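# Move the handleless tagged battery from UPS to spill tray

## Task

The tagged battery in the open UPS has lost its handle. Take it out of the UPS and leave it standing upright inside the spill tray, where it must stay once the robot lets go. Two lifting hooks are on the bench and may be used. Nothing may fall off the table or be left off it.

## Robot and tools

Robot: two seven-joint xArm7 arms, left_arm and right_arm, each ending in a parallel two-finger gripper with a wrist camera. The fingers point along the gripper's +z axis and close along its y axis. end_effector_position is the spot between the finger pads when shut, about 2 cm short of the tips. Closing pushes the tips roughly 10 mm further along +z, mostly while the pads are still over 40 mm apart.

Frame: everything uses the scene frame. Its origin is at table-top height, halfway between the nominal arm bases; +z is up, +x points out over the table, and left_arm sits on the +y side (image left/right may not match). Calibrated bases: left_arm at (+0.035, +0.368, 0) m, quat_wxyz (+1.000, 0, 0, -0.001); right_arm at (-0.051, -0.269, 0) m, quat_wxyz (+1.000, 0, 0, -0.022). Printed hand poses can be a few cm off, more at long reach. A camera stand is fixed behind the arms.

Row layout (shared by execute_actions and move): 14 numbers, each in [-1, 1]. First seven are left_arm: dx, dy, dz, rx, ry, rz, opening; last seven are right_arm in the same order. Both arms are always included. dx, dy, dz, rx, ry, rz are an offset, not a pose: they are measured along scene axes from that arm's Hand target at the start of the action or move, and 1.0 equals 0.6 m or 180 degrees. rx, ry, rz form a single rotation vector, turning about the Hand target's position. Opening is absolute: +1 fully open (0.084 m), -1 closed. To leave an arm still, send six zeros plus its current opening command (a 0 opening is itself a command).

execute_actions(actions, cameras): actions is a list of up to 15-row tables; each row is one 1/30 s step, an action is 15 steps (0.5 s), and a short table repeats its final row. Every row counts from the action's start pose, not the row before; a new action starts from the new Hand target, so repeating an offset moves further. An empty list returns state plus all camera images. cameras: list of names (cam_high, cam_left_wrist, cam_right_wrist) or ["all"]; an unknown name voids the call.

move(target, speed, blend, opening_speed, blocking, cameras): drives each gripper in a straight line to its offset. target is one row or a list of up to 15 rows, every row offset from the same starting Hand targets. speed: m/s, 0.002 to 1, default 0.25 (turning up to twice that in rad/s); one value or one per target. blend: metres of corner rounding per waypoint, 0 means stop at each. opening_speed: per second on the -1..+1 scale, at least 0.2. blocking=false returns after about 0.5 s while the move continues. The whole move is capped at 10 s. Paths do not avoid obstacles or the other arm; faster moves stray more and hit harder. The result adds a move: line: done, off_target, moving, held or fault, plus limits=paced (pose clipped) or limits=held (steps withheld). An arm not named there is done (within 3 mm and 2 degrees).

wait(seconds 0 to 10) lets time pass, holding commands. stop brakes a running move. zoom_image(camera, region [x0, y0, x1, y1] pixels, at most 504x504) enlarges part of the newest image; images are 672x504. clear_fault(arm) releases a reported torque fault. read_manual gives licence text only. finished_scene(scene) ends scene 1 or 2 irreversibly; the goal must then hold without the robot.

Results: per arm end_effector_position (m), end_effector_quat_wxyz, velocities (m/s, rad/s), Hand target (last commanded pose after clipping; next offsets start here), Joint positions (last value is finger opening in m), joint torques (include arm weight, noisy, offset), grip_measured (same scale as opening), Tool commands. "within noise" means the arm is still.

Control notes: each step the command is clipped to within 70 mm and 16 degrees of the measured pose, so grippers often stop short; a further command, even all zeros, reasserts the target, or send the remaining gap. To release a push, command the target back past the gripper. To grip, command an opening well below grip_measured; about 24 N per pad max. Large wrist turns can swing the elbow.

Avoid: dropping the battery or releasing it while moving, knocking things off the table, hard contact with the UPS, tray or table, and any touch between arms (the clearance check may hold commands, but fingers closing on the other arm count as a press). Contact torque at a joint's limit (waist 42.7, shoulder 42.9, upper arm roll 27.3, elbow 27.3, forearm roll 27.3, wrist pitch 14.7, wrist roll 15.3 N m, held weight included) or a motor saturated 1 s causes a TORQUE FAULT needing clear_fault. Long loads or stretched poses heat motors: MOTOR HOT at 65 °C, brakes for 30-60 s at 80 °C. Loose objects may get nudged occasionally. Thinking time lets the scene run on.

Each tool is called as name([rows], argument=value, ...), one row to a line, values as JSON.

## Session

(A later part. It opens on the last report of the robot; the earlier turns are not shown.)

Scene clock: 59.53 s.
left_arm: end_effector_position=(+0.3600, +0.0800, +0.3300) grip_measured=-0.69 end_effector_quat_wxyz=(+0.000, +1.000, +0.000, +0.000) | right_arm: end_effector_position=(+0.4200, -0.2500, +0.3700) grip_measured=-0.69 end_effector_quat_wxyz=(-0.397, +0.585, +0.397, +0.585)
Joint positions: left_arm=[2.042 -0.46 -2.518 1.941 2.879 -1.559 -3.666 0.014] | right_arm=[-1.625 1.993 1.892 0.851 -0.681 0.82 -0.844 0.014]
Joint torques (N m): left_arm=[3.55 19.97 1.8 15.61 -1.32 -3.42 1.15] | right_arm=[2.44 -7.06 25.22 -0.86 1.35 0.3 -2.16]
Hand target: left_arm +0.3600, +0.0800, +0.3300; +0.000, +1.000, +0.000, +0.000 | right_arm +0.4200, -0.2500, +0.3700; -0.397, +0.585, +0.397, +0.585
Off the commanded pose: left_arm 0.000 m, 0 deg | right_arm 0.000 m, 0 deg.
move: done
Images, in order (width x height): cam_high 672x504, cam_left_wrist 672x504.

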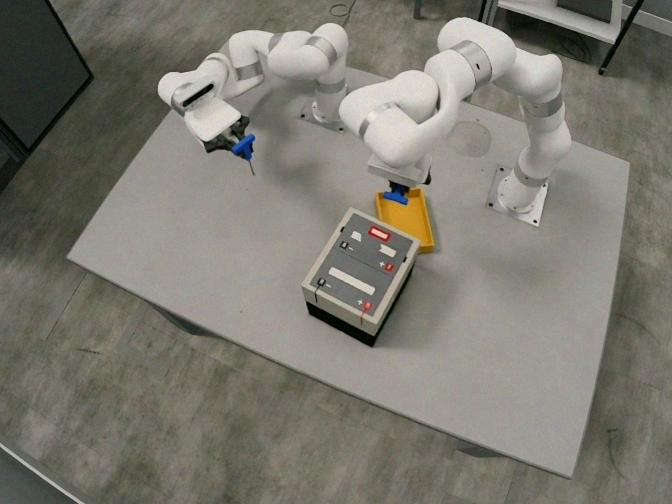

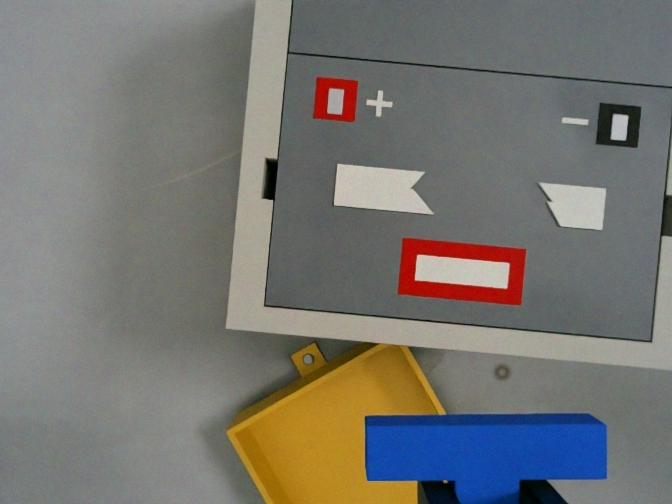

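execute_actions(actions=[], cameras=["cam_left_wrist","cam_right_wrist"])

zoom_image(camera="cam_left_wrist", region=[220, 120, 340, 340])

zoom_image(camera="cam_left_wrist", region=[552, 60, 672, 360])

Scene clock: 60.27 s.
left_arm: end_effector_position=(+0.3600, +0.0800, +0.3300) grip_measured=-0.69 end_effector_quat_wxyz=(+0.000, +1.000, +0.000, +0.000) | right_arm: end_effector_position=(+0.4200, -0.2500, +0.3700) grip_measured=-0.69 end_effector_quat_wxyz=(-0.397, +0.585, +0.397, +0.585)
Joint positions: left_arm=[2.042 -0.46 -2.518 1.941 2.879 -1.559 -3.666 0.014] | right_arm=[-1.625 1.993 1.892 0.851 -0.681 0.82 -0.844 0.014]
Joint velocities: within noise
Joint torques (N m): left_arm=[3.56 19.73 1.07 15.62 -1.3 -3.48 1.25] | right_arm=[2.4 -7.26 25.43 -1.08 1.49 0.32 -2.1]
Hand target: left_arm +0.3600, +0.0800, +0.3300; +0.000, +1.000, +0.000, +0.000 | right_arm +0.4200, -0.2500, +0.3700; -0.397, +0.585, +0.397, +0.585
Tool commands: left_gripper/opening=-1.0 right_gripper/opening=-1.0
Off the commanded pose: left_arm 0.000 m, 0 deg | right_arm 0.000 m, 0 deg.
Images, in order (width x height): cam_left_wrist 672x504, cam_right_wrist 672x504.

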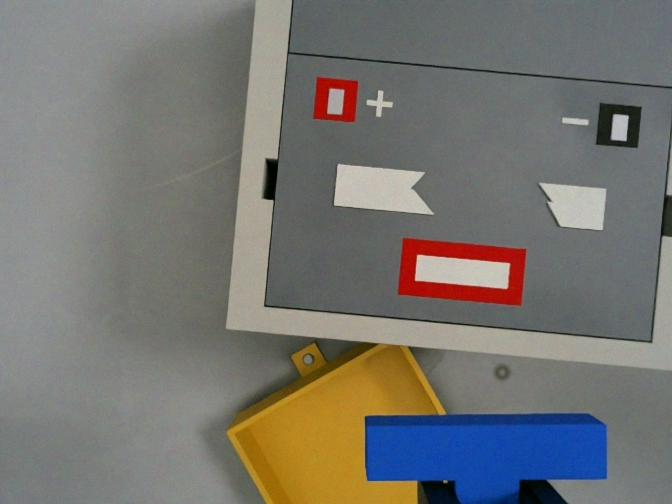

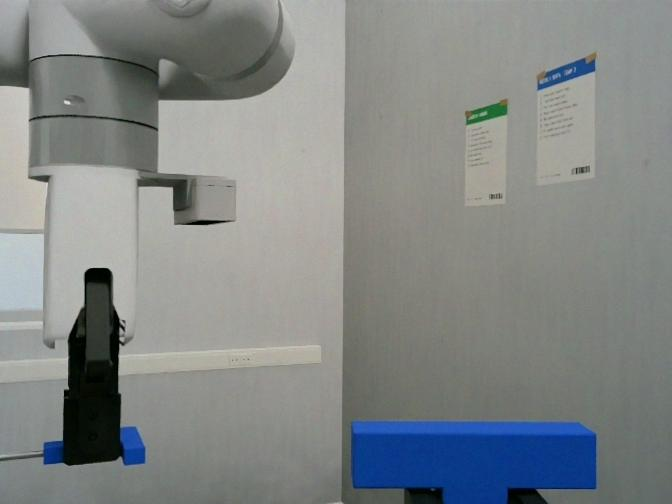

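Scaled by 2.291 from the camera's 672x504 image, which has a finer 960x720 frame.

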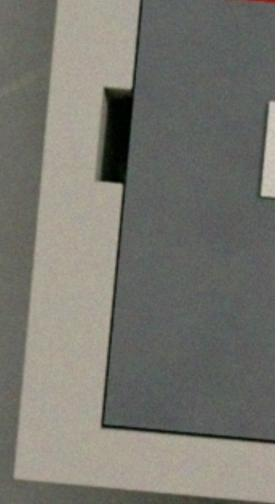

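Scaled by 1.680 from the camera's 672x504 image, which has a finer 960x720 frame.

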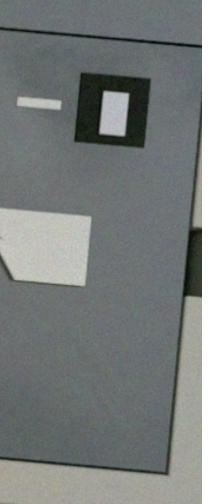

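zoom_image(camera="cam_left_wrist", region=[350, 400, 630, 504])

zoom_image(camera="cam_right_wrist", region=[340, 400, 620, 504])

Scaled by 1.800 from the camera's 672x504 image, which has a finer 960x720 frame.

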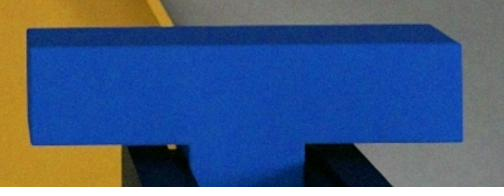

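Scaled by 1.800 from the camera's 672x504 image, which has a finer 960x720 frame.

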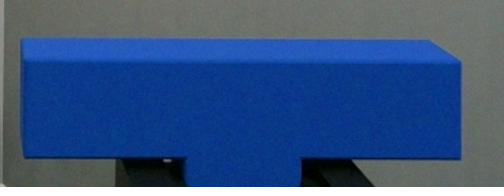

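move([
  [0.1,0.1667,0.0333,0,0,0,-1,0,0,0,0,0,0,-1],
  [0.1593,0.2,0.05,-0.3453,-0.4087,-0.3453,-1,0.0323,0.3678,-0.0583,0,0,0,-1],
], speed=0.3, blend=0.01, cameras=["cam_high","cam_left_wrist"])

Scene clock: 67.87 s.
left_arm: end_effector_position=(+0.4556, +0.2000, +0.3600) grip_measured=-0.69 end_effector_quat_wxyz=(+0.456, +0.540, -0.457, +0.540) | right_arm: end_effector_position=(+0.4393, -0.0293, +0.3350) grip_measured=-0.69 end_effector_quat_wxyz=(-0.397, +0.585, +0.397, +0.585)
Joint positions: left_arm=[1.143 0.746 -1.142 1.108 2.029 -1.069 -0.846 0.014] | right_arm=[-1.183 1.665 1.606 0.773 -1.073 0.107 -0.536 0.014]
Joint torques (N m): left_arm=[-3.11 -12.42 -6.92 12.46 -0.24 -3.13 0.96] | right_arm=[2.36 -18.26 23.98 1.56 -1.86 -3.25 2.06]
Hand target: left_arm +0.4556, +0.2000, +0.3600; +0.456, +0.540, -0.457, +0.540 | right_arm +0.4393, -0.0293, +0.3350; -0.397, +0.585, +0.397, +0.585
Off the commanded pose: left_arm 0.000 m, 0 deg | right_arm 0.000 m, 0 deg.
move: done
Images, in order (width x height): cam_high 672x504, cam_left_wrist 672x504.

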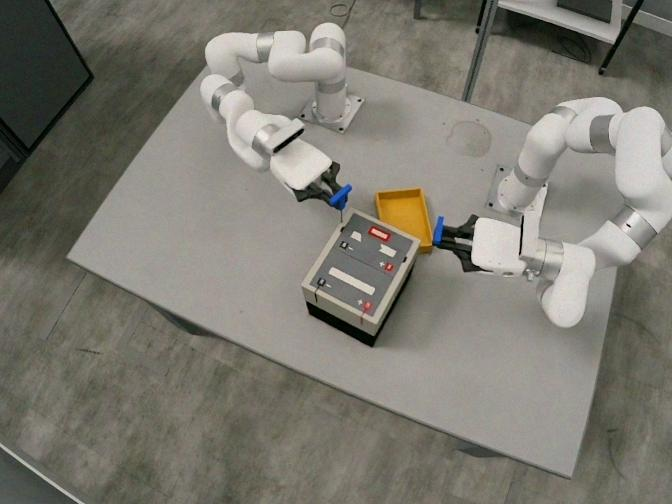

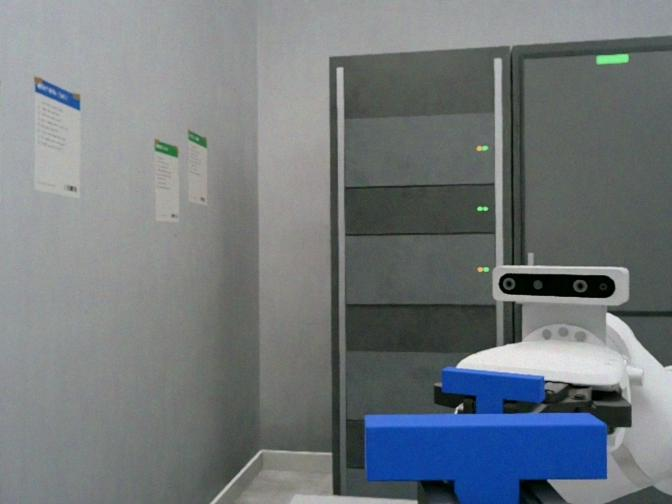

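move(target=[0,-0.0755,-0.0917,0,0,0,-1,0,0,-0.05,0,0,0,-1], speed=0.12, cameras=["cam_high","cam_left_wrist"])

zoom_image(camera="cam_high", region=[320, 180, 460, 285])

zoom_image(camera="cam_left_wrist", region=[360, 340, 620, 504])

Scene clock: 70.80 s.
left_arm: end_effector_position=(+0.4556, +0.1547, +0.3050) grip_measured=-0.69 end_effector_quat_wxyz=(+0.456, +0.540, -0.457, +0.540) | right_arm: end_effector_position=(+0.4393, -0.0294, +0.3051) grip_measured=-0.69 end_effector_quat_wxyz=(-0.397, +0.585, +0.397, +0.585)
Joint positions: left_arm=[1.038 0.891 -1.097 1.028 1.995 -0.913 -0.653 0.014] | right_arm=[-1.193 1.715 1.539 0.764 -1.099 0.099 -0.592 0.014]
Joint torques (N m): left_arm=[-3.2 -13.41 -8.02 4.04 -2.54 -0.39 1.23] | right_arm=[-2.67 -5.66 23.78 -5.59 -1.53 -1.88 -2.11]
Hand target: left_arm +0.4556, +0.1547, +0.3050; +0.456, +0.540, -0.457, +0.540 | right_arm +0.4393, -0.0293, +0.3050; -0.397, +0.585, +0.397, +0.585
Off the commanded pose: left_arm 0.000 m, 0 deg | right_arm 0.000 m, 0 deg.
move: done
Images, in order (width x height): cam_high 672x504, cam_left_wrist 672x504.

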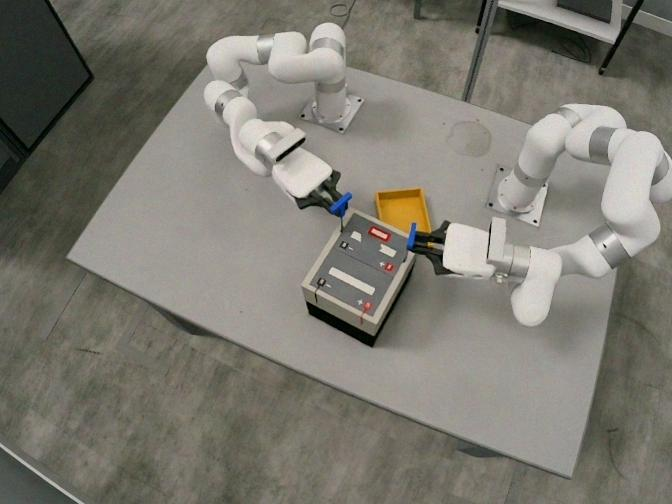

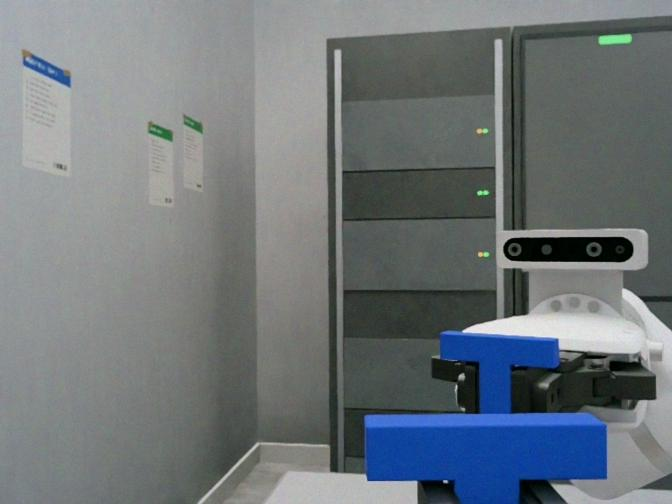

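Scaled by 3.600 from the camera's 672x504 image, which has a finer 960x720 frame.

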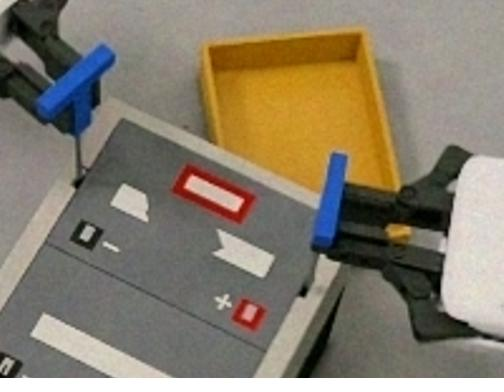

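Scaled by 1.938 from the camera's 672x504 image, which has a finer 960x720 frame.

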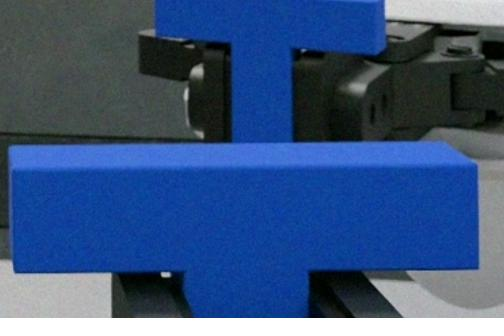

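move(target=[0,0,-0.0267,0,0,0,-1,0,0,-0.0267,0,0,0,-1], speed=0.04, cameras=["cam_high"])

zoom_image(camera="cam_high", region=[320, 180, 460, 285])

Scene clock: 72.07 s.
left_arm: end_effector_position=(+0.4555, +0.1547, +0.2890) grip_measured=-0.69 end_effector_quat_wxyz=(+0.456, +0.540, -0.457, +0.540) | right_arm: end_effector_position=(+0.4395, -0.0296, +0.2899) grip_measured=-0.69 end_effector_quat_wxyz=(-0.397, +0.585, +0.397, +0.586)
Joint positions: left_arm=[1.024 0.929 -1.07 1.024 2.006 -0.901 -0.616 0.014] | right_arm=[-1.199 1.744 1.506 0.762 -1.111 0.097 -0.626 0.014]
Joint torques (N m): left_arm=[-3.23 -12.92 1.53 -0.77 3.93 8.71 1.12] | right_arm=[-3.39 -8.38 -7.61 -0.32 0.56 8.01 -2.58]
Hand target: left_arm +0.4556, +0.1547, +0.2889; +0.456, +0.540, -0.457, +0.540 | right_arm +0.4393, -0.0293, +0.2890; -0.397, +0.585, +0.397, +0.585
Off the commanded pose: left_arm 0.000 m, 0 deg | right_arm 0.001 m, 0 deg.
move: done
Images, in order (width x height): cam_high 672x504.

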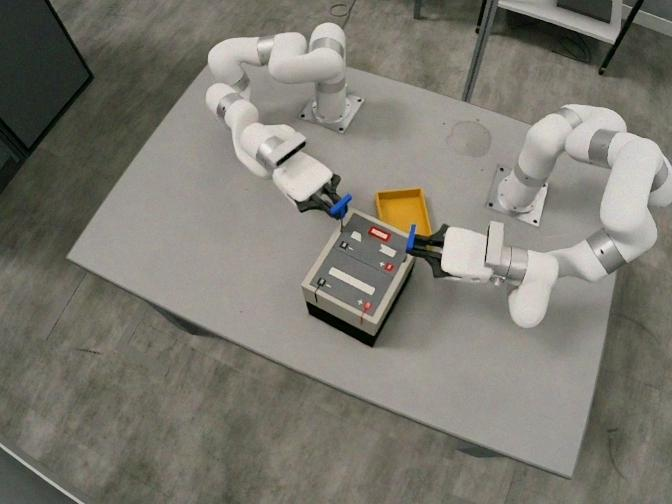

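Scaled by 3.600 from the camera's 672x504 image, which has a finer 960x720 frame.

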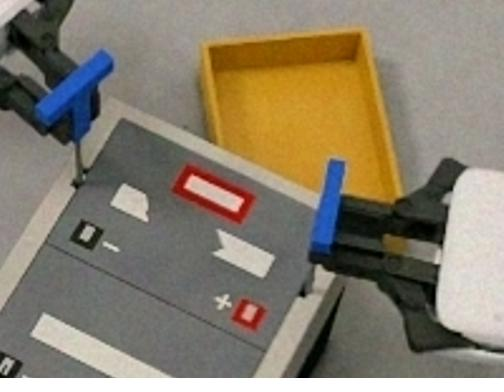

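execute_actions(actions=[], cameras=["cam_left_wrist","cam_right_wrist"])

zoom_image(camera="cam_right_wrist", region=[340, 400, 620, 504])

zoom_image(camera="cam_left_wrist", region=[350, 400, 630, 504])

Scene clock: 72.70 s.
left_arm: end_effector_position=(+0.4556, +0.1547, +0.2889) grip_measured=-0.69 end_effector_quat_wxyz=(+0.456, +0.540, -0.457, +0.540) | right_arm: end_effector_position=(+0.4395, -0.0296, +0.2899) grip_measured=-0.69 end_effector_quat_wxyz=(-0.397, +0.585, +0.397, +0.586)
Joint positions: left_arm=[1.024 0.929 -1.07 1.024 2.006 -0.901 -0.615 0.014] | right_arm=[-1.199 1.744 1.506 0.762 -1.111 0.097 -0.626 0.014]
Joint velocities: within noise
Joint torques (N m): left_arm=[-3.19 -12.83 1.42 -0.52 3.94 8.69 1.14] | right_arm=[-3.32 -8.52 -7.5 1.13 1.31 7.98 -2.6]
Hand target: left_arm +0.4556, +0.1547, +0.2889; +0.456, +0.540, -0.457, +0.540 | right_arm +0.4393, -0.0293, +0.2890; -0.397, +0.585, +0.397, +0.585
Tool commands: left_gripper/opening=-1.0 right_gripper/opening=-1.0
Off the commanded pose: left_arm 0.000 m, 0 deg | right_arm 0.001 m, 0 deg.
Images, in order (width x height): cam_left_wrist 672x504, cam_right_wrist 672x504.

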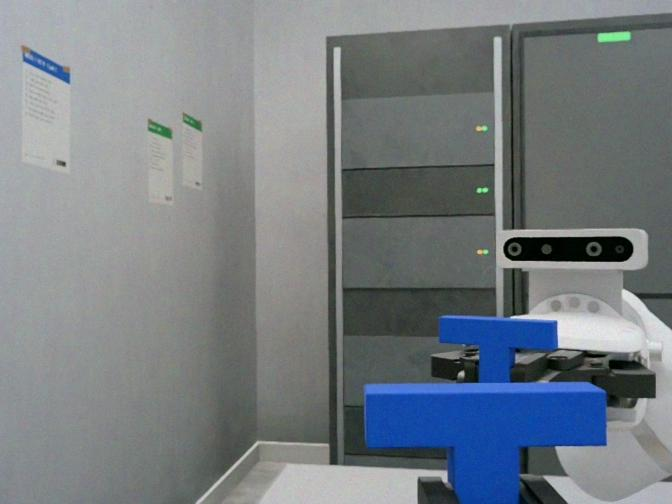

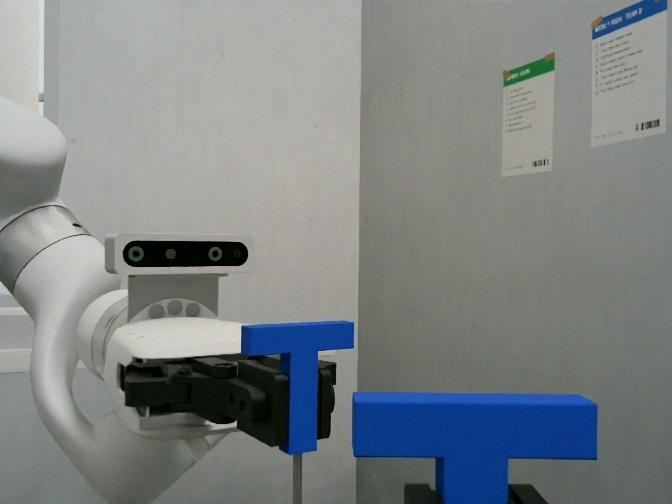

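Scaled by 1.800 from the camera's 672x504 image, which has a finer 960x720 frame.

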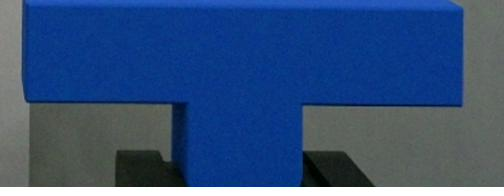

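Scaled by 1.800 from the camera's 672x504 image, which has a finer 960x720 frame.

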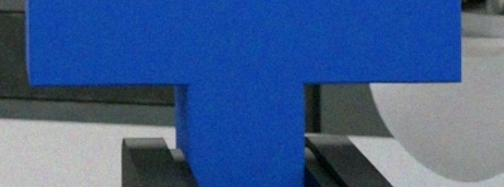

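move(target=[0,0,0.09,0,0,0,-1,0,0,0.01,0,0,0,-1], speed=0.12, cameras=["cam_high","cam_right_wrist"])

zoom_image(camera="cam_right_wrist", region=[240, 340, 360, 504])

zoom_image(camera="cam_high", region=[320, 180, 430, 270])

Scene clock: 74.30 s.
left_arm: end_effector_position=(+0.4556, +0.1547, +0.3429) grip_measured=-0.69 end_effector_quat_wxyz=(+0.456, +0.540, -0.457, +0.540) | right_arm: end_effector_position=(+0.4393, -0.0293, +0.2950) grip_measured=-0.69 end_effector_quat_wxyz=(-0.397, +0.585, +0.397, +0.585)
Joint positions: left_arm=[1.071 0.802 -1.159 1.05 1.97 -0.947 -0.747 0.014] | right_arm=[-1.197 1.732 1.517 0.763 -1.106 0.098 -0.613 0.014]
Joint torques (N m): left_arm=[3.68 -21.77 -11.18 11.84 -2.77 -3.28 -1.23] | right_arm=[2.43 -17.66 28.62 -0.07 -0.72 -3.15 2.03]
Hand target: left_arm +0.4556, +0.1547, +0.3429; +0.456, +0.540, -0.457, +0.540 | right_arm +0.4393, -0.0293, +0.2950; -0.397, +0.585, +0.397, +0.585
Off the commanded pose: left_arm 0.000 m, 0 deg | right_arm 0.000 m, 0 deg.
move: done
Images, in order (width x height): cam_high 672x504, cam_right_wrist 672x504.

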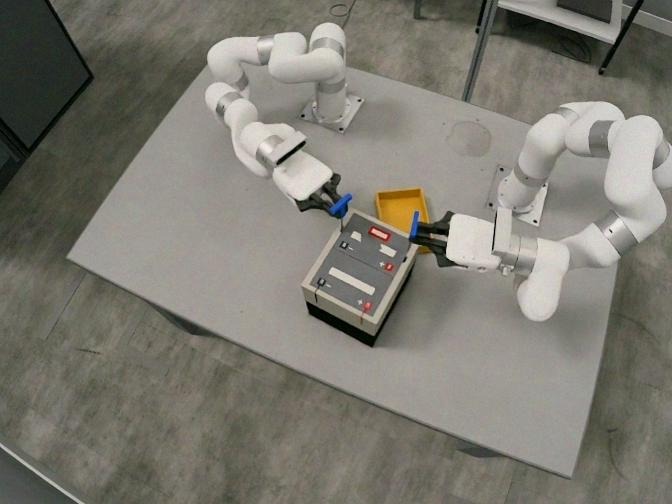

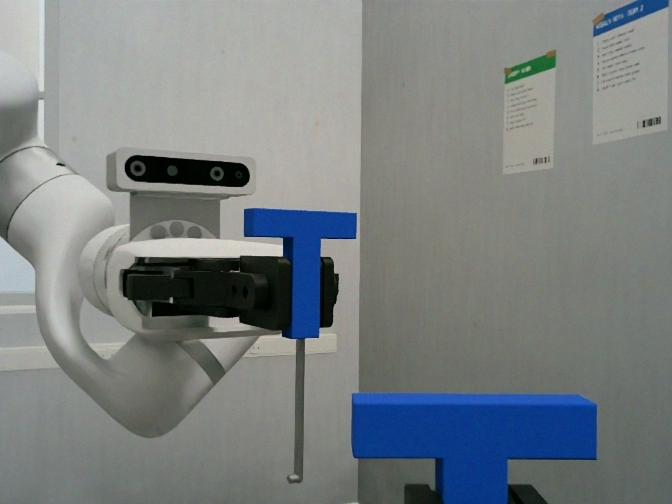

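Scaled by 3.073 from the camera's 672x504 image, which has a finer 960x720 frame.

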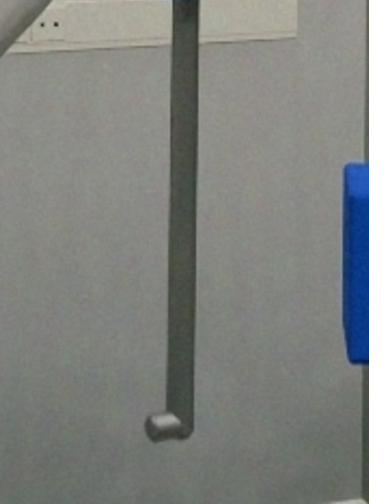

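Scaled by 4.582 from the camera's 672x504 image, which has a finer 960x720 frame.

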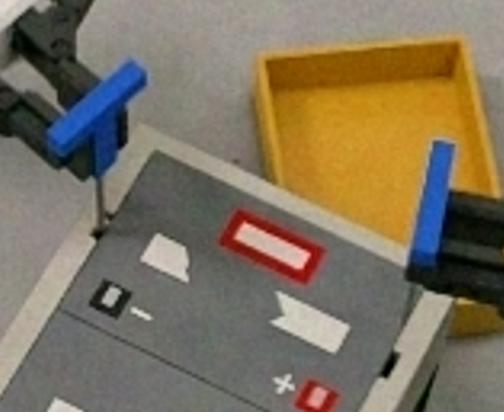

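execute_actions(actions=[])

zoom_image(camera="cam_high", region=[320, 180, 460, 285])

Scene clock: 75.57 s.
left_arm: end_effector_position=(+0.4556, +0.1547, +0.3429) grip_measured=-0.69 end_effector_quat_wxyz=(+0.456, +0.540, -0.457, +0.540) | right_arm: end_effector_position=(+0.4393, -0.0293, +0.2950) grip_measured=-0.69 end_effector_quat_wxyz=(-0.397, +0.585, +0.397, +0.585)
Joint positions: left_arm=[1.071 0.802 -1.159 1.05 1.97 -0.947 -0.747 0.014] | right_arm=[-1.197 1.732 1.517 0.763 -1.106 0.098 -0.613 0.014]
Joint velocities: within noise
Joint torques (N m): left_arm=[3.66 -21.78 -11.27 11.83 -2.59 -3.27 -1.29] | right_arm=[2.37 -17.75 28.68 -0.74 -1.23 -3.21 1.98]
Hand target: left_arm +0.4556, +0.1547, +0.3429; +0.456, +0.540, -0.457, +0.540 | right_arm +0.4393, -0.0293, +0.2950; -0.397, +0.585, +0.397, +0.585
Tool commands: left_gripper/opening=-1.0 right_gripper/opening=-1.0
Off the commanded pose: left_arm 0.000 m, 0 deg | right_arm 0.000 m, 0 deg.

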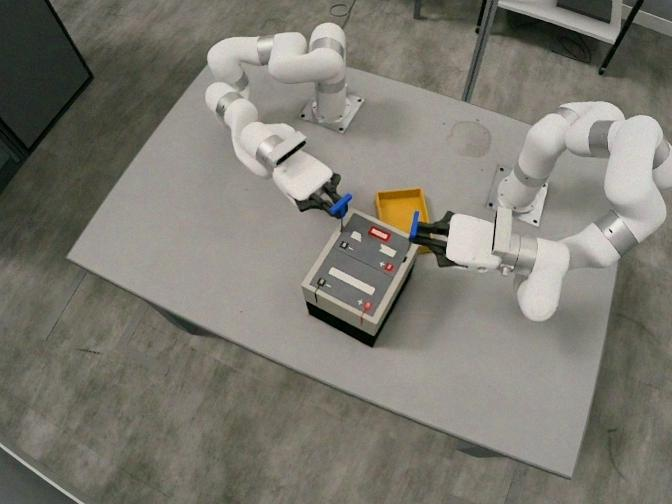

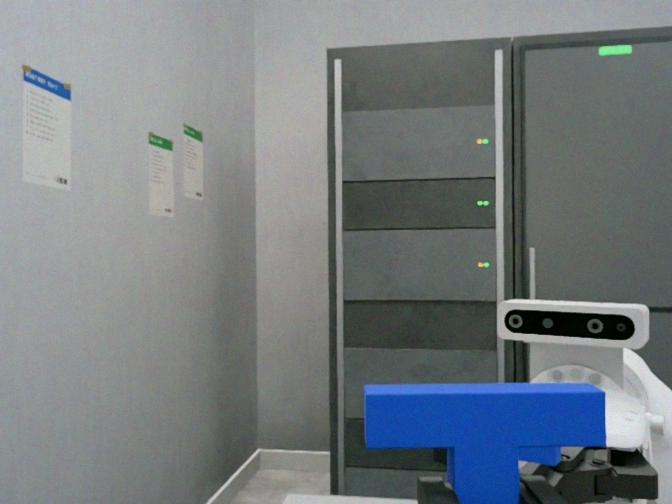

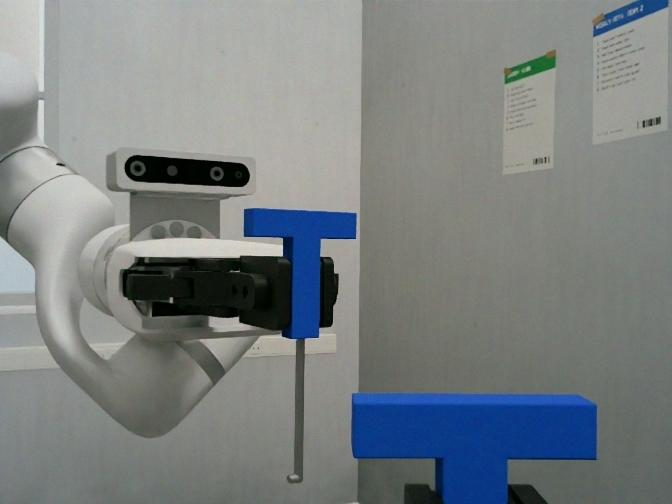

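Scaled by 3.600 from the camera's 672x504 image, which has a finer 960x720 frame.

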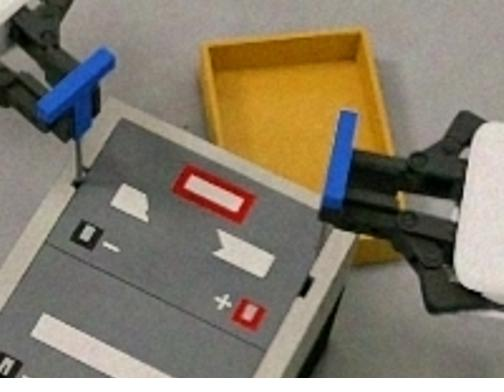

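move([
  [0.0042,-0.0008,-0.06,0,0,-0.0556,-1,0.0048,-0.0005,0.0022,0,0,0.0578,-1],
  [0.0042,-0.0008,-0.0787,0,0,-0.0556,-1,0.0048,-0.0005,0.0022,0,0,0.0578,-1],
], speed=0.12, blend=0.003, cameras=["cam_high"])

zoom_image(camera="cam_high", region=[320, 200, 420, 275])

Scene clock: 80.17 s.
left_arm: end_effector_position=(+0.4581, +0.1542, +0.2958) grip_measured=-0.69 end_effector_quat_wxyz=(+0.502, +0.498, -0.502, +0.498) | right_arm: end_effector_position=(+0.4422, -0.0296, +0.2963) grip_measured=-0.69 end_effector_quat_wxyz=(-0.448, +0.547, +0.449, +0.547)
Joint positions: left_arm=[0.852 0.943 -0.99 1.272 2.168 -1.082 -0.827 0.014] | right_arm=[-1.162 1.953 1.656 0.875 -0.911 0.474 -0.852 0.014]
Joint torques (N m): left_arm=[-3.28 -17.78 -8.08 10.89 -0.16 -3.17 1.29] | right_arm=[2.43 -6.43 28.22 -2.35 0.9 0.34 -2.09]
Hand target: left_arm +0.4581, +0.1542, +0.2957; +0.502, +0.498, -0.502, +0.498 | right_arm +0.4422, -0.0296, +0.2963; -0.448, +0.547, +0.449, +0.547
Off the commanded pose: left_arm 0.000 m, 0 deg | right_arm 0.000 m, 0 deg.
move: done
Images, in order (width x height): cam_high 672x504.

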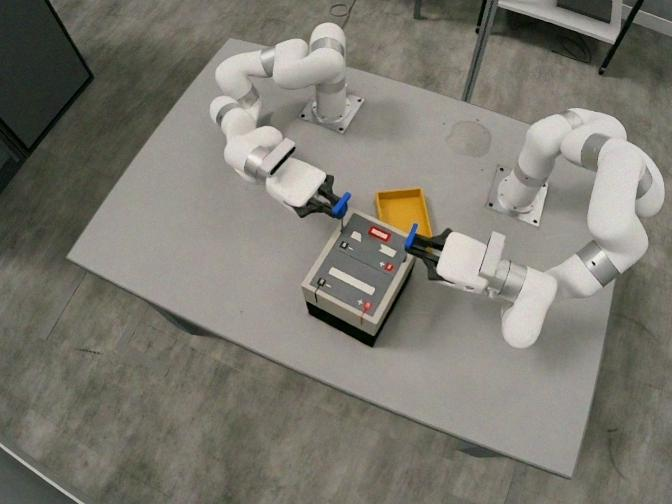

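Scaled by 5.040 from the camera's 672x504 image, which has a finer 960x720 frame.

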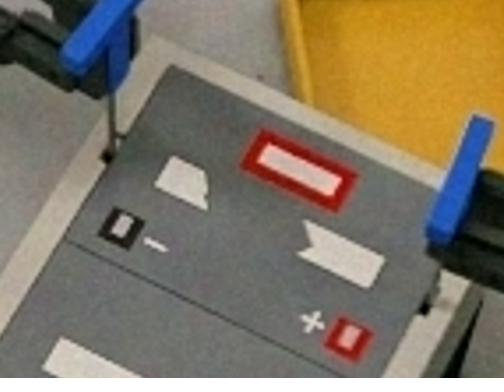

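move(target=[0,0,-0.0162,0,0,0,-1,0,0,-0.0162,0,0,0,-1], speed=0.04, cameras=["cam_high","cam_left_wrist","cam_right_wrist"])

zoom_image(camera="cam_high", region=[320, 200, 420, 275])

Scene clock: 81.57 s.
left_arm: end_effector_position=(+0.4581, +0.1542, +0.2860) grip_measured=-0.69 end_effector_quat_wxyz=(+0.502, +0.498, -0.502, +0.498) | right_arm: end_effector_position=(+0.4423, -0.0298, +0.2872) grip_measured=-0.69 end_effector_quat_wxyz=(-0.448, +0.546, +0.449, +0.547)
Joint positions: left_arm=[0.846 0.964 -0.978 1.27 2.176 -1.076 -0.808 0.014] | right_arm=[-1.17 1.968 1.637 0.873 -0.916 0.475 -0.871 0.014]
Joint torques (N m): left_arm=[-2.16 -18.19 -7.47 4.96 0.08 0.15 1.24] | right_arm=[-2.91 -8.36 -5.7 1.05 -2.55 6.7 -2.26]
Hand target: left_arm +0.4581, +0.1542, +0.2860; +0.502, +0.498, -0.502, +0.498 | right_arm +0.4422, -0.0296, +0.2866; -0.448, +0.547, +0.449, +0.547
Off the commanded pose: left_arm 0.000 m, 0 deg | right_arm 0.001 m, 0 deg.
move: done

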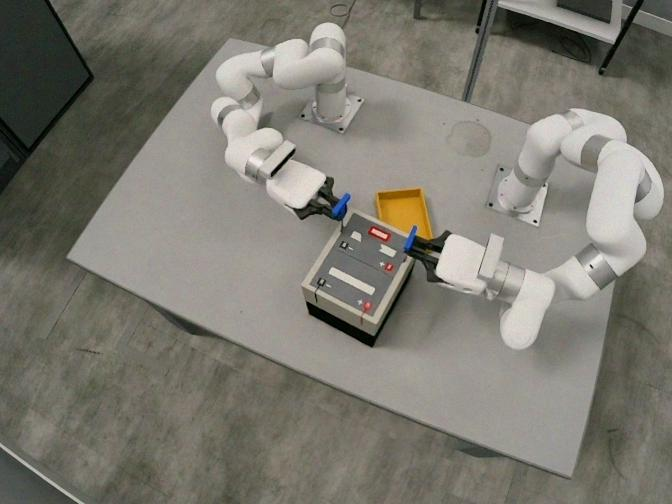

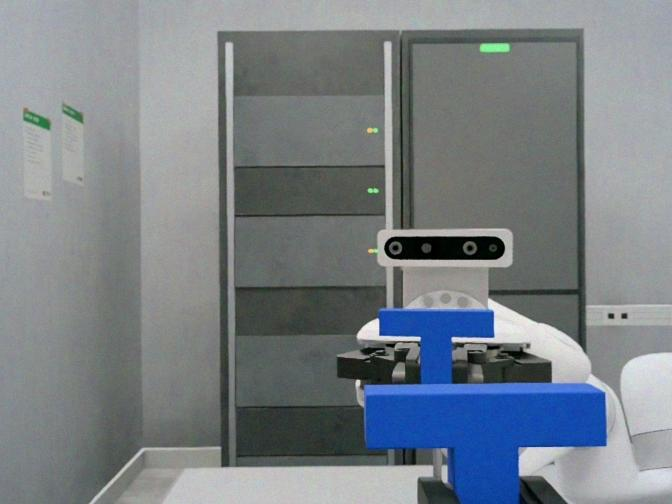

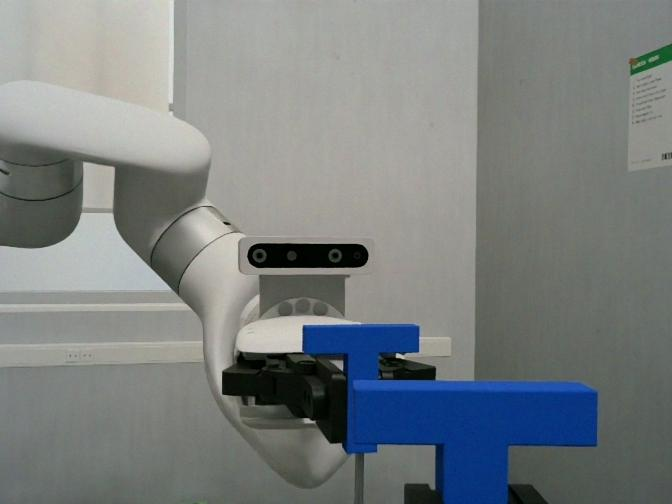

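Scaled by 5.040 from the camera's 672x504 image, which has a finer 960x720 frame.

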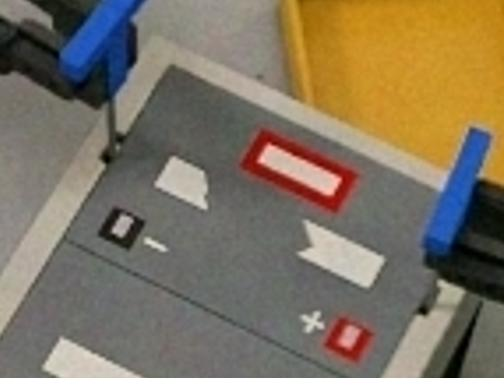

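move([
  [0,0,0,0,0,0,-1,0,0,0.008,0,0,0,-1],
  [0,0,0,0,0,0,-1,0.0042,0,0.008,0,0,0,-1],
  [0,0,0,0,0,0,-1,0.0042,0,-0.0043,0,0,0,-1],
], speed=0.04, cameras=["cam_high","cam_right_wrist"])

zoom_image(camera="cam_high", region=[320, 200, 420, 275])

Scene clock: 84.20 s.
left_arm: end_effector_position=(+0.4581, +0.1542, +0.2860) grip_measured=-0.69 end_effector_quat_wxyz=(+0.502, +0.498, -0.502, +0.498) | right_arm: end_effector_position=(+0.4448, -0.0298, +0.2846) grip_measured=-0.69 end_effector_quat_wxyz=(-0.448, +0.546, +0.449, +0.547)
Joint positions: left_arm=[0.846 0.964 -0.978 1.27 2.176 -1.076 -0.808 0.014] | right_arm=[-1.166 1.973 1.636 0.882 -0.915 0.479 -0.879 0.014]
Joint torques (N m): left_arm=[-1.88 -17.94 -7.27 5.15 -0.03 0.11 1.21] | right_arm=[-3.45 -8.32 -5.47 1 -2.67 6.42 -2.48]
Hand target: left_arm +0.4581, +0.1542, +0.2860; +0.502, +0.498, -0.502, +0.498 | right_arm +0.4447, -0.0296, +0.2840; -0.448, +0.547, +0.449, +0.547
Off the commanded pose: left_arm 0.000 m, 0 deg | right_arm 0.001 m, 0 deg.
move: done
Images, in order (width x height): cam_high 672x504, cam_right_wrist 672x504.

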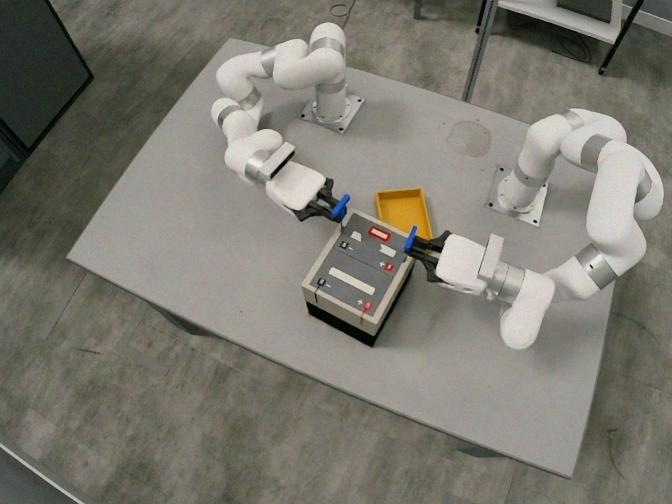

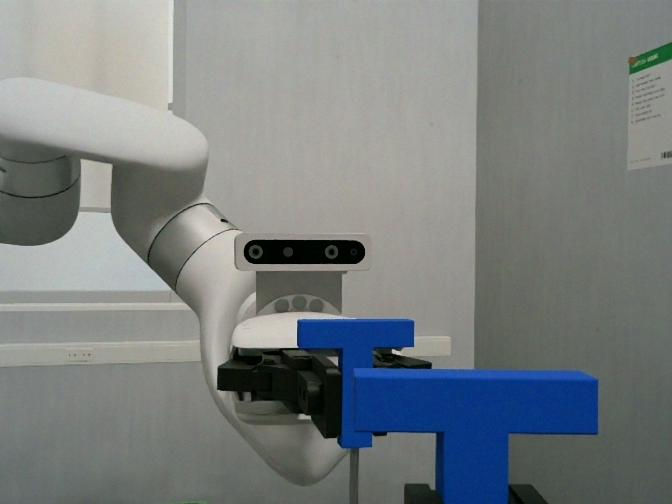

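Scaled by 5.040 from the camera's 672x504 image, which has a finer 960x720 frame.

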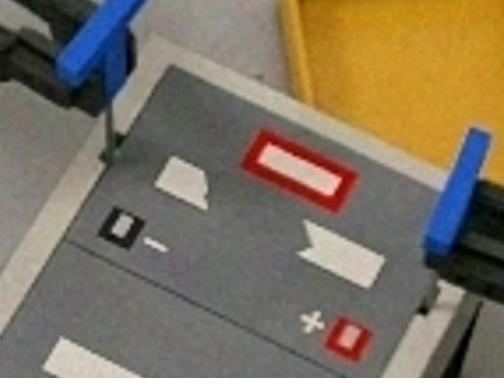

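zoom_image(camera="cam_high", region=[330, 210, 360, 240])

zoom_image(camera="cam_high", region=[390, 240, 420, 270])

Scaled by 16.800 from the camera's 672x504 image, which has a finer 960x720 frame.

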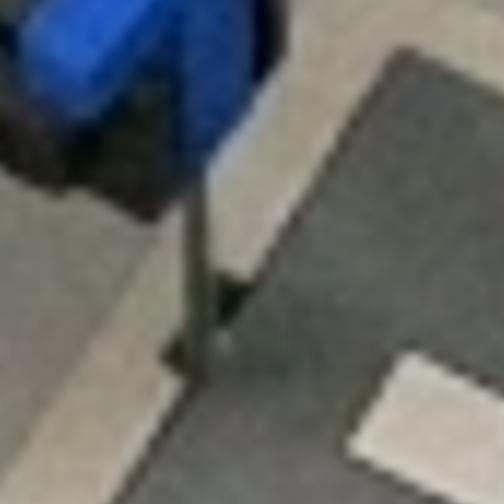

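Scaled by 16.800 from the camera's 672x504 image, which has a finer 960x720 frame.

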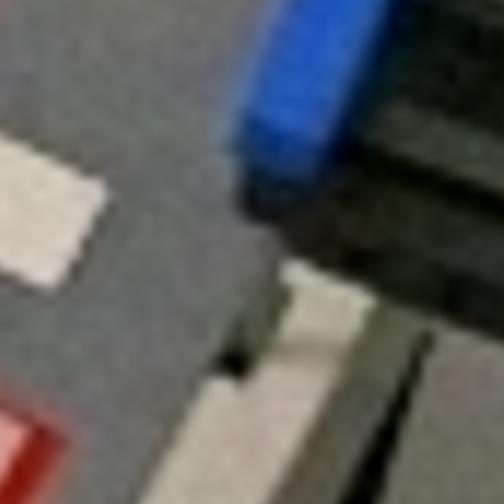

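move([
  [0,0,0,0,0,0,-1,0,0,0.01,0,0,0,-1],
  [0,0,0,0,0,0,-1,-0.0067,-0.004,0.01,0,0,0,-1],
  [0,0,0,0,0,0,-1,-0.0067,-0.004,0.0043,0,0,0,-1],
], speed=0.06, cameras=["cam_high"])

zoom_image(camera="cam_high", region=[330, 210, 360, 240])

Scene clock: 86.93 s.
left_arm: end_effector_position=(+0.4581, +0.1542, +0.2860) grip_measured=-0.69 end_effector_quat_wxyz=(+0.502, +0.498, -0.502, +0.498) | right_arm: end_effector_position=(+0.4407, -0.0320, +0.2866) grip_measured=-0.69 end_effector_quat_wxyz=(-0.448, +0.547, +0.449, +0.547)
Joint positions: left_arm=[0.846 0.964 -0.978 1.27 2.176 -1.076 -0.808 0.014] | right_arm=[-1.18 1.971 1.635 0.867 -0.916 0.481 -0.871 0.014]
Joint torques (N m): left_arm=[-1.63 -17.97 -7.29 5.31 -0.22 0.1 1.24] | right_arm=[-2.8 -6.23 23.16 -8.66 -1.55 0.35 -1.89]
Hand target: left_arm +0.4581, +0.1542, +0.2860; +0.502, +0.498, -0.502, +0.498 | right_arm +0.4407, -0.0320, +0.2866; -0.448, +0.547, +0.449, +0.547
Off the commanded pose: left_arm 0.000 m, 0 deg | right_arm 0.000 m, 0 deg.
move: done
Images, in order (width x height): cam_high 672x504.

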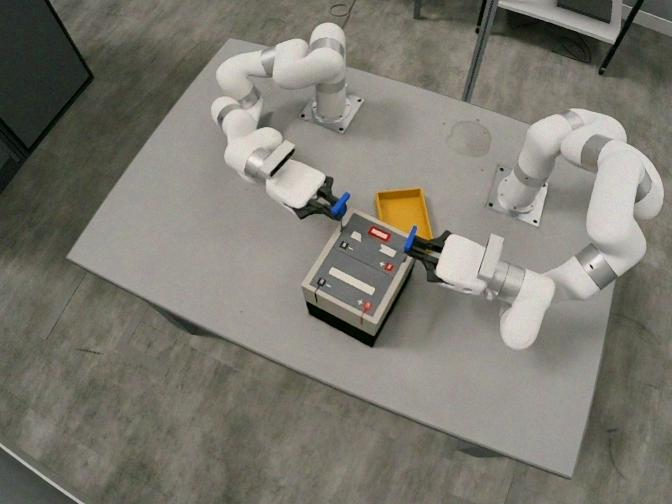

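Scaled by 16.800 from the camera's 672x504 image, which has a finer 960x720 frame.

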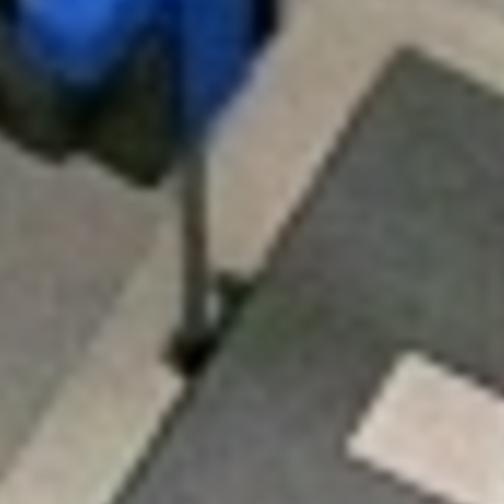

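move(target=[0,0,0,0,0,0,-1,0,0,-0.0083,0,0,0,-1], speed=0.04, cameras=["cam_high","cam_right_wrist"])

zoom_image(camera="cam_high", region=[330, 210, 360, 240])

Scene clock: 87.90 s.
left_arm: end_effector_position=(+0.4581, +0.1542, +0.2860) grip_measured=-0.69 end_effector_quat_wxyz=(+0.502, +0.498, -0.502, +0.498) | right_arm: end_effector_position=(+0.4407, -0.0320, +0.2817) grip_measured=-0.69 end_effector_quat_wxyz=(-0.448, +0.547, +0.449, +0.547)
Joint positions: left_arm=[0.846 0.964 -0.978 1.27 2.176 -1.076 -0.808 0.014] | right_arm=[-1.184 1.979 1.625 0.867 -0.918 0.482 -0.881 0.014]
Joint torques (N m): left_arm=[-1.28 -17.97 -7.34 5.37 -0.37 0.09 1.27] | right_arm=[-2.72 -6.09 23.15 -8.77 -1.61 0.33 -2.19]
Hand target: left_arm +0.4581, +0.1542, +0.2860; +0.502, +0.498, -0.502, +0.498 | right_arm +0.4407, -0.0320, +0.2816; -0.448, +0.547, +0.449, +0.547
Off the commanded pose: left_arm 0.000 m, 0 deg | right_arm 0.000 m, 0 deg.
move: done
Images, in order (width x height): cam_high 672x504, cam_right_wrist 672x504.

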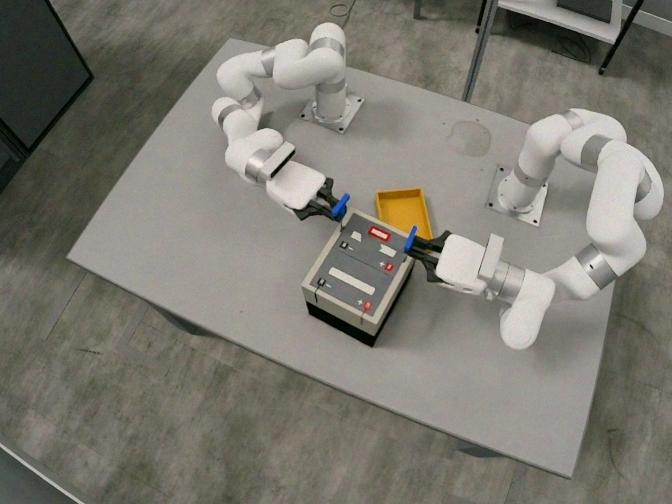

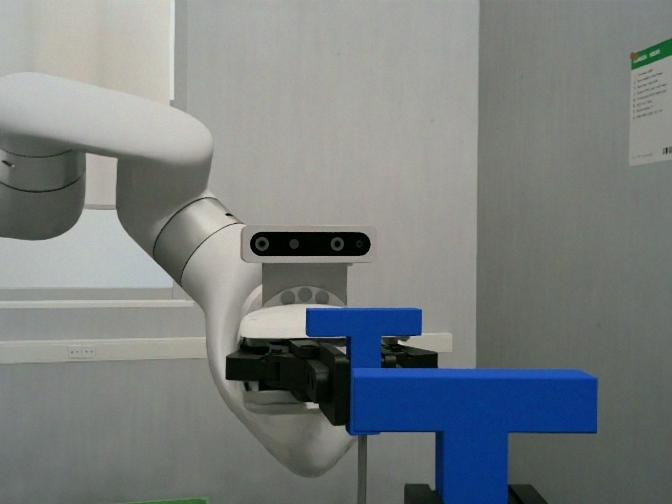

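Scaled by 16.800 from the camera's 672x504 image, which has a finer 960x720 frame.

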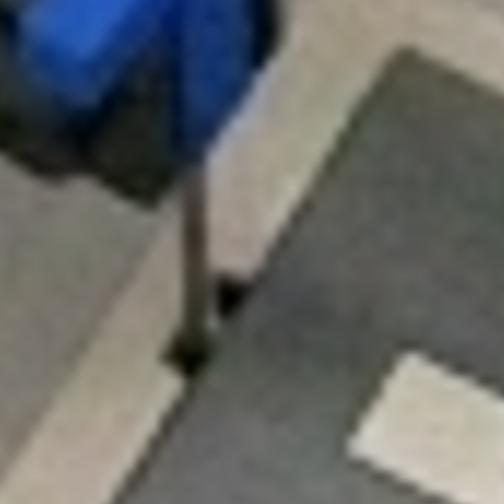

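move(target=[0,0,-0.0522,0,0,0,-1,0,0,-0.0527,0,0,0,-1], speed=0.06, cameras=["cam_high","cam_left_wrist","cam_right_wrist"])

zoom_image(camera="cam_high", region=[330, 200, 420, 275])

Scene clock: 89.27 s.
left_arm: end_effector_position=(+0.4581, +0.1542, +0.2547) grip_measured=-0.69 end_effector_quat_wxyz=(+0.502, +0.498, -0.502, +0.498) | right_arm: end_effector_position=(+0.4407, -0.0320, +0.2500) grip_measured=-0.69 end_effector_quat_wxyz=(-0.448, +0.547, +0.449, +0.547)
Joint positions: left_arm=[0.826 1.032 -0.938 1.273 2.202 -1.058 -0.752 0.014] | right_arm=[-1.212 2.026 1.559 0.869 -0.933 0.49 -0.944 0.014]
Joint torques (N m): left_arm=[-1.37 -18.79 -7.13 10.86 0.05 0.04 1.22] | right_arm=[-2.59 -5.22 22.57 -3.91 -1.61 0.46 -1.94]
Hand target: left_arm +0.4581, +0.1542, +0.2547; +0.502, +0.498, -0.502, +0.498 | right_arm +0.4407, -0.0320, +0.2500; -0.448, +0.547, +0.449, +0.547
Off the commanded pose: left_arm 0.000 m, 0 deg | right_arm 0.000 m, 0 deg.
move: done

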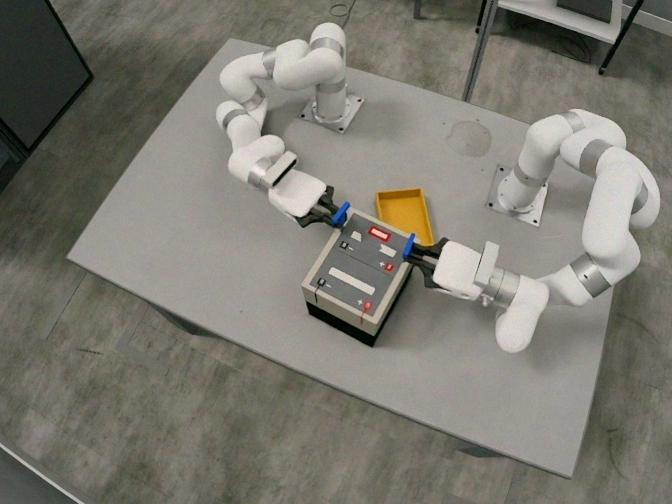

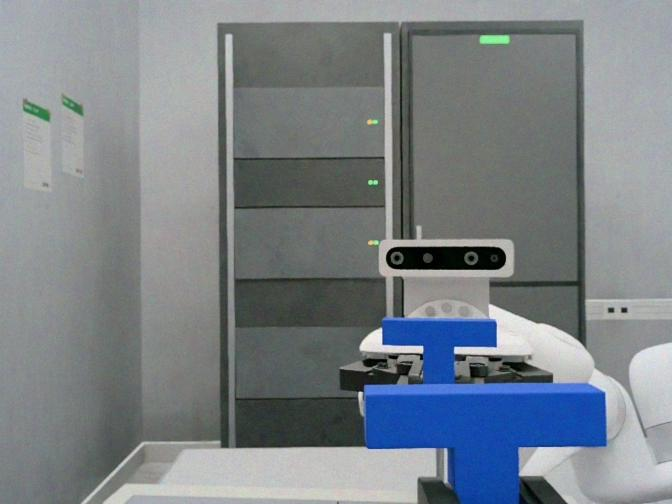

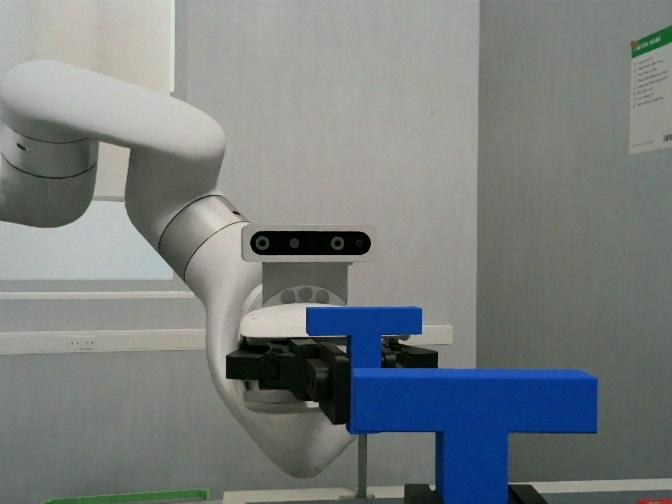

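Scaled by 5.600 from the camera's 672x504 image, which has a finer 960x720 frame.

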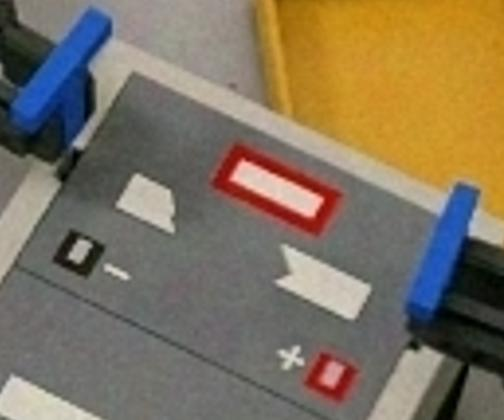

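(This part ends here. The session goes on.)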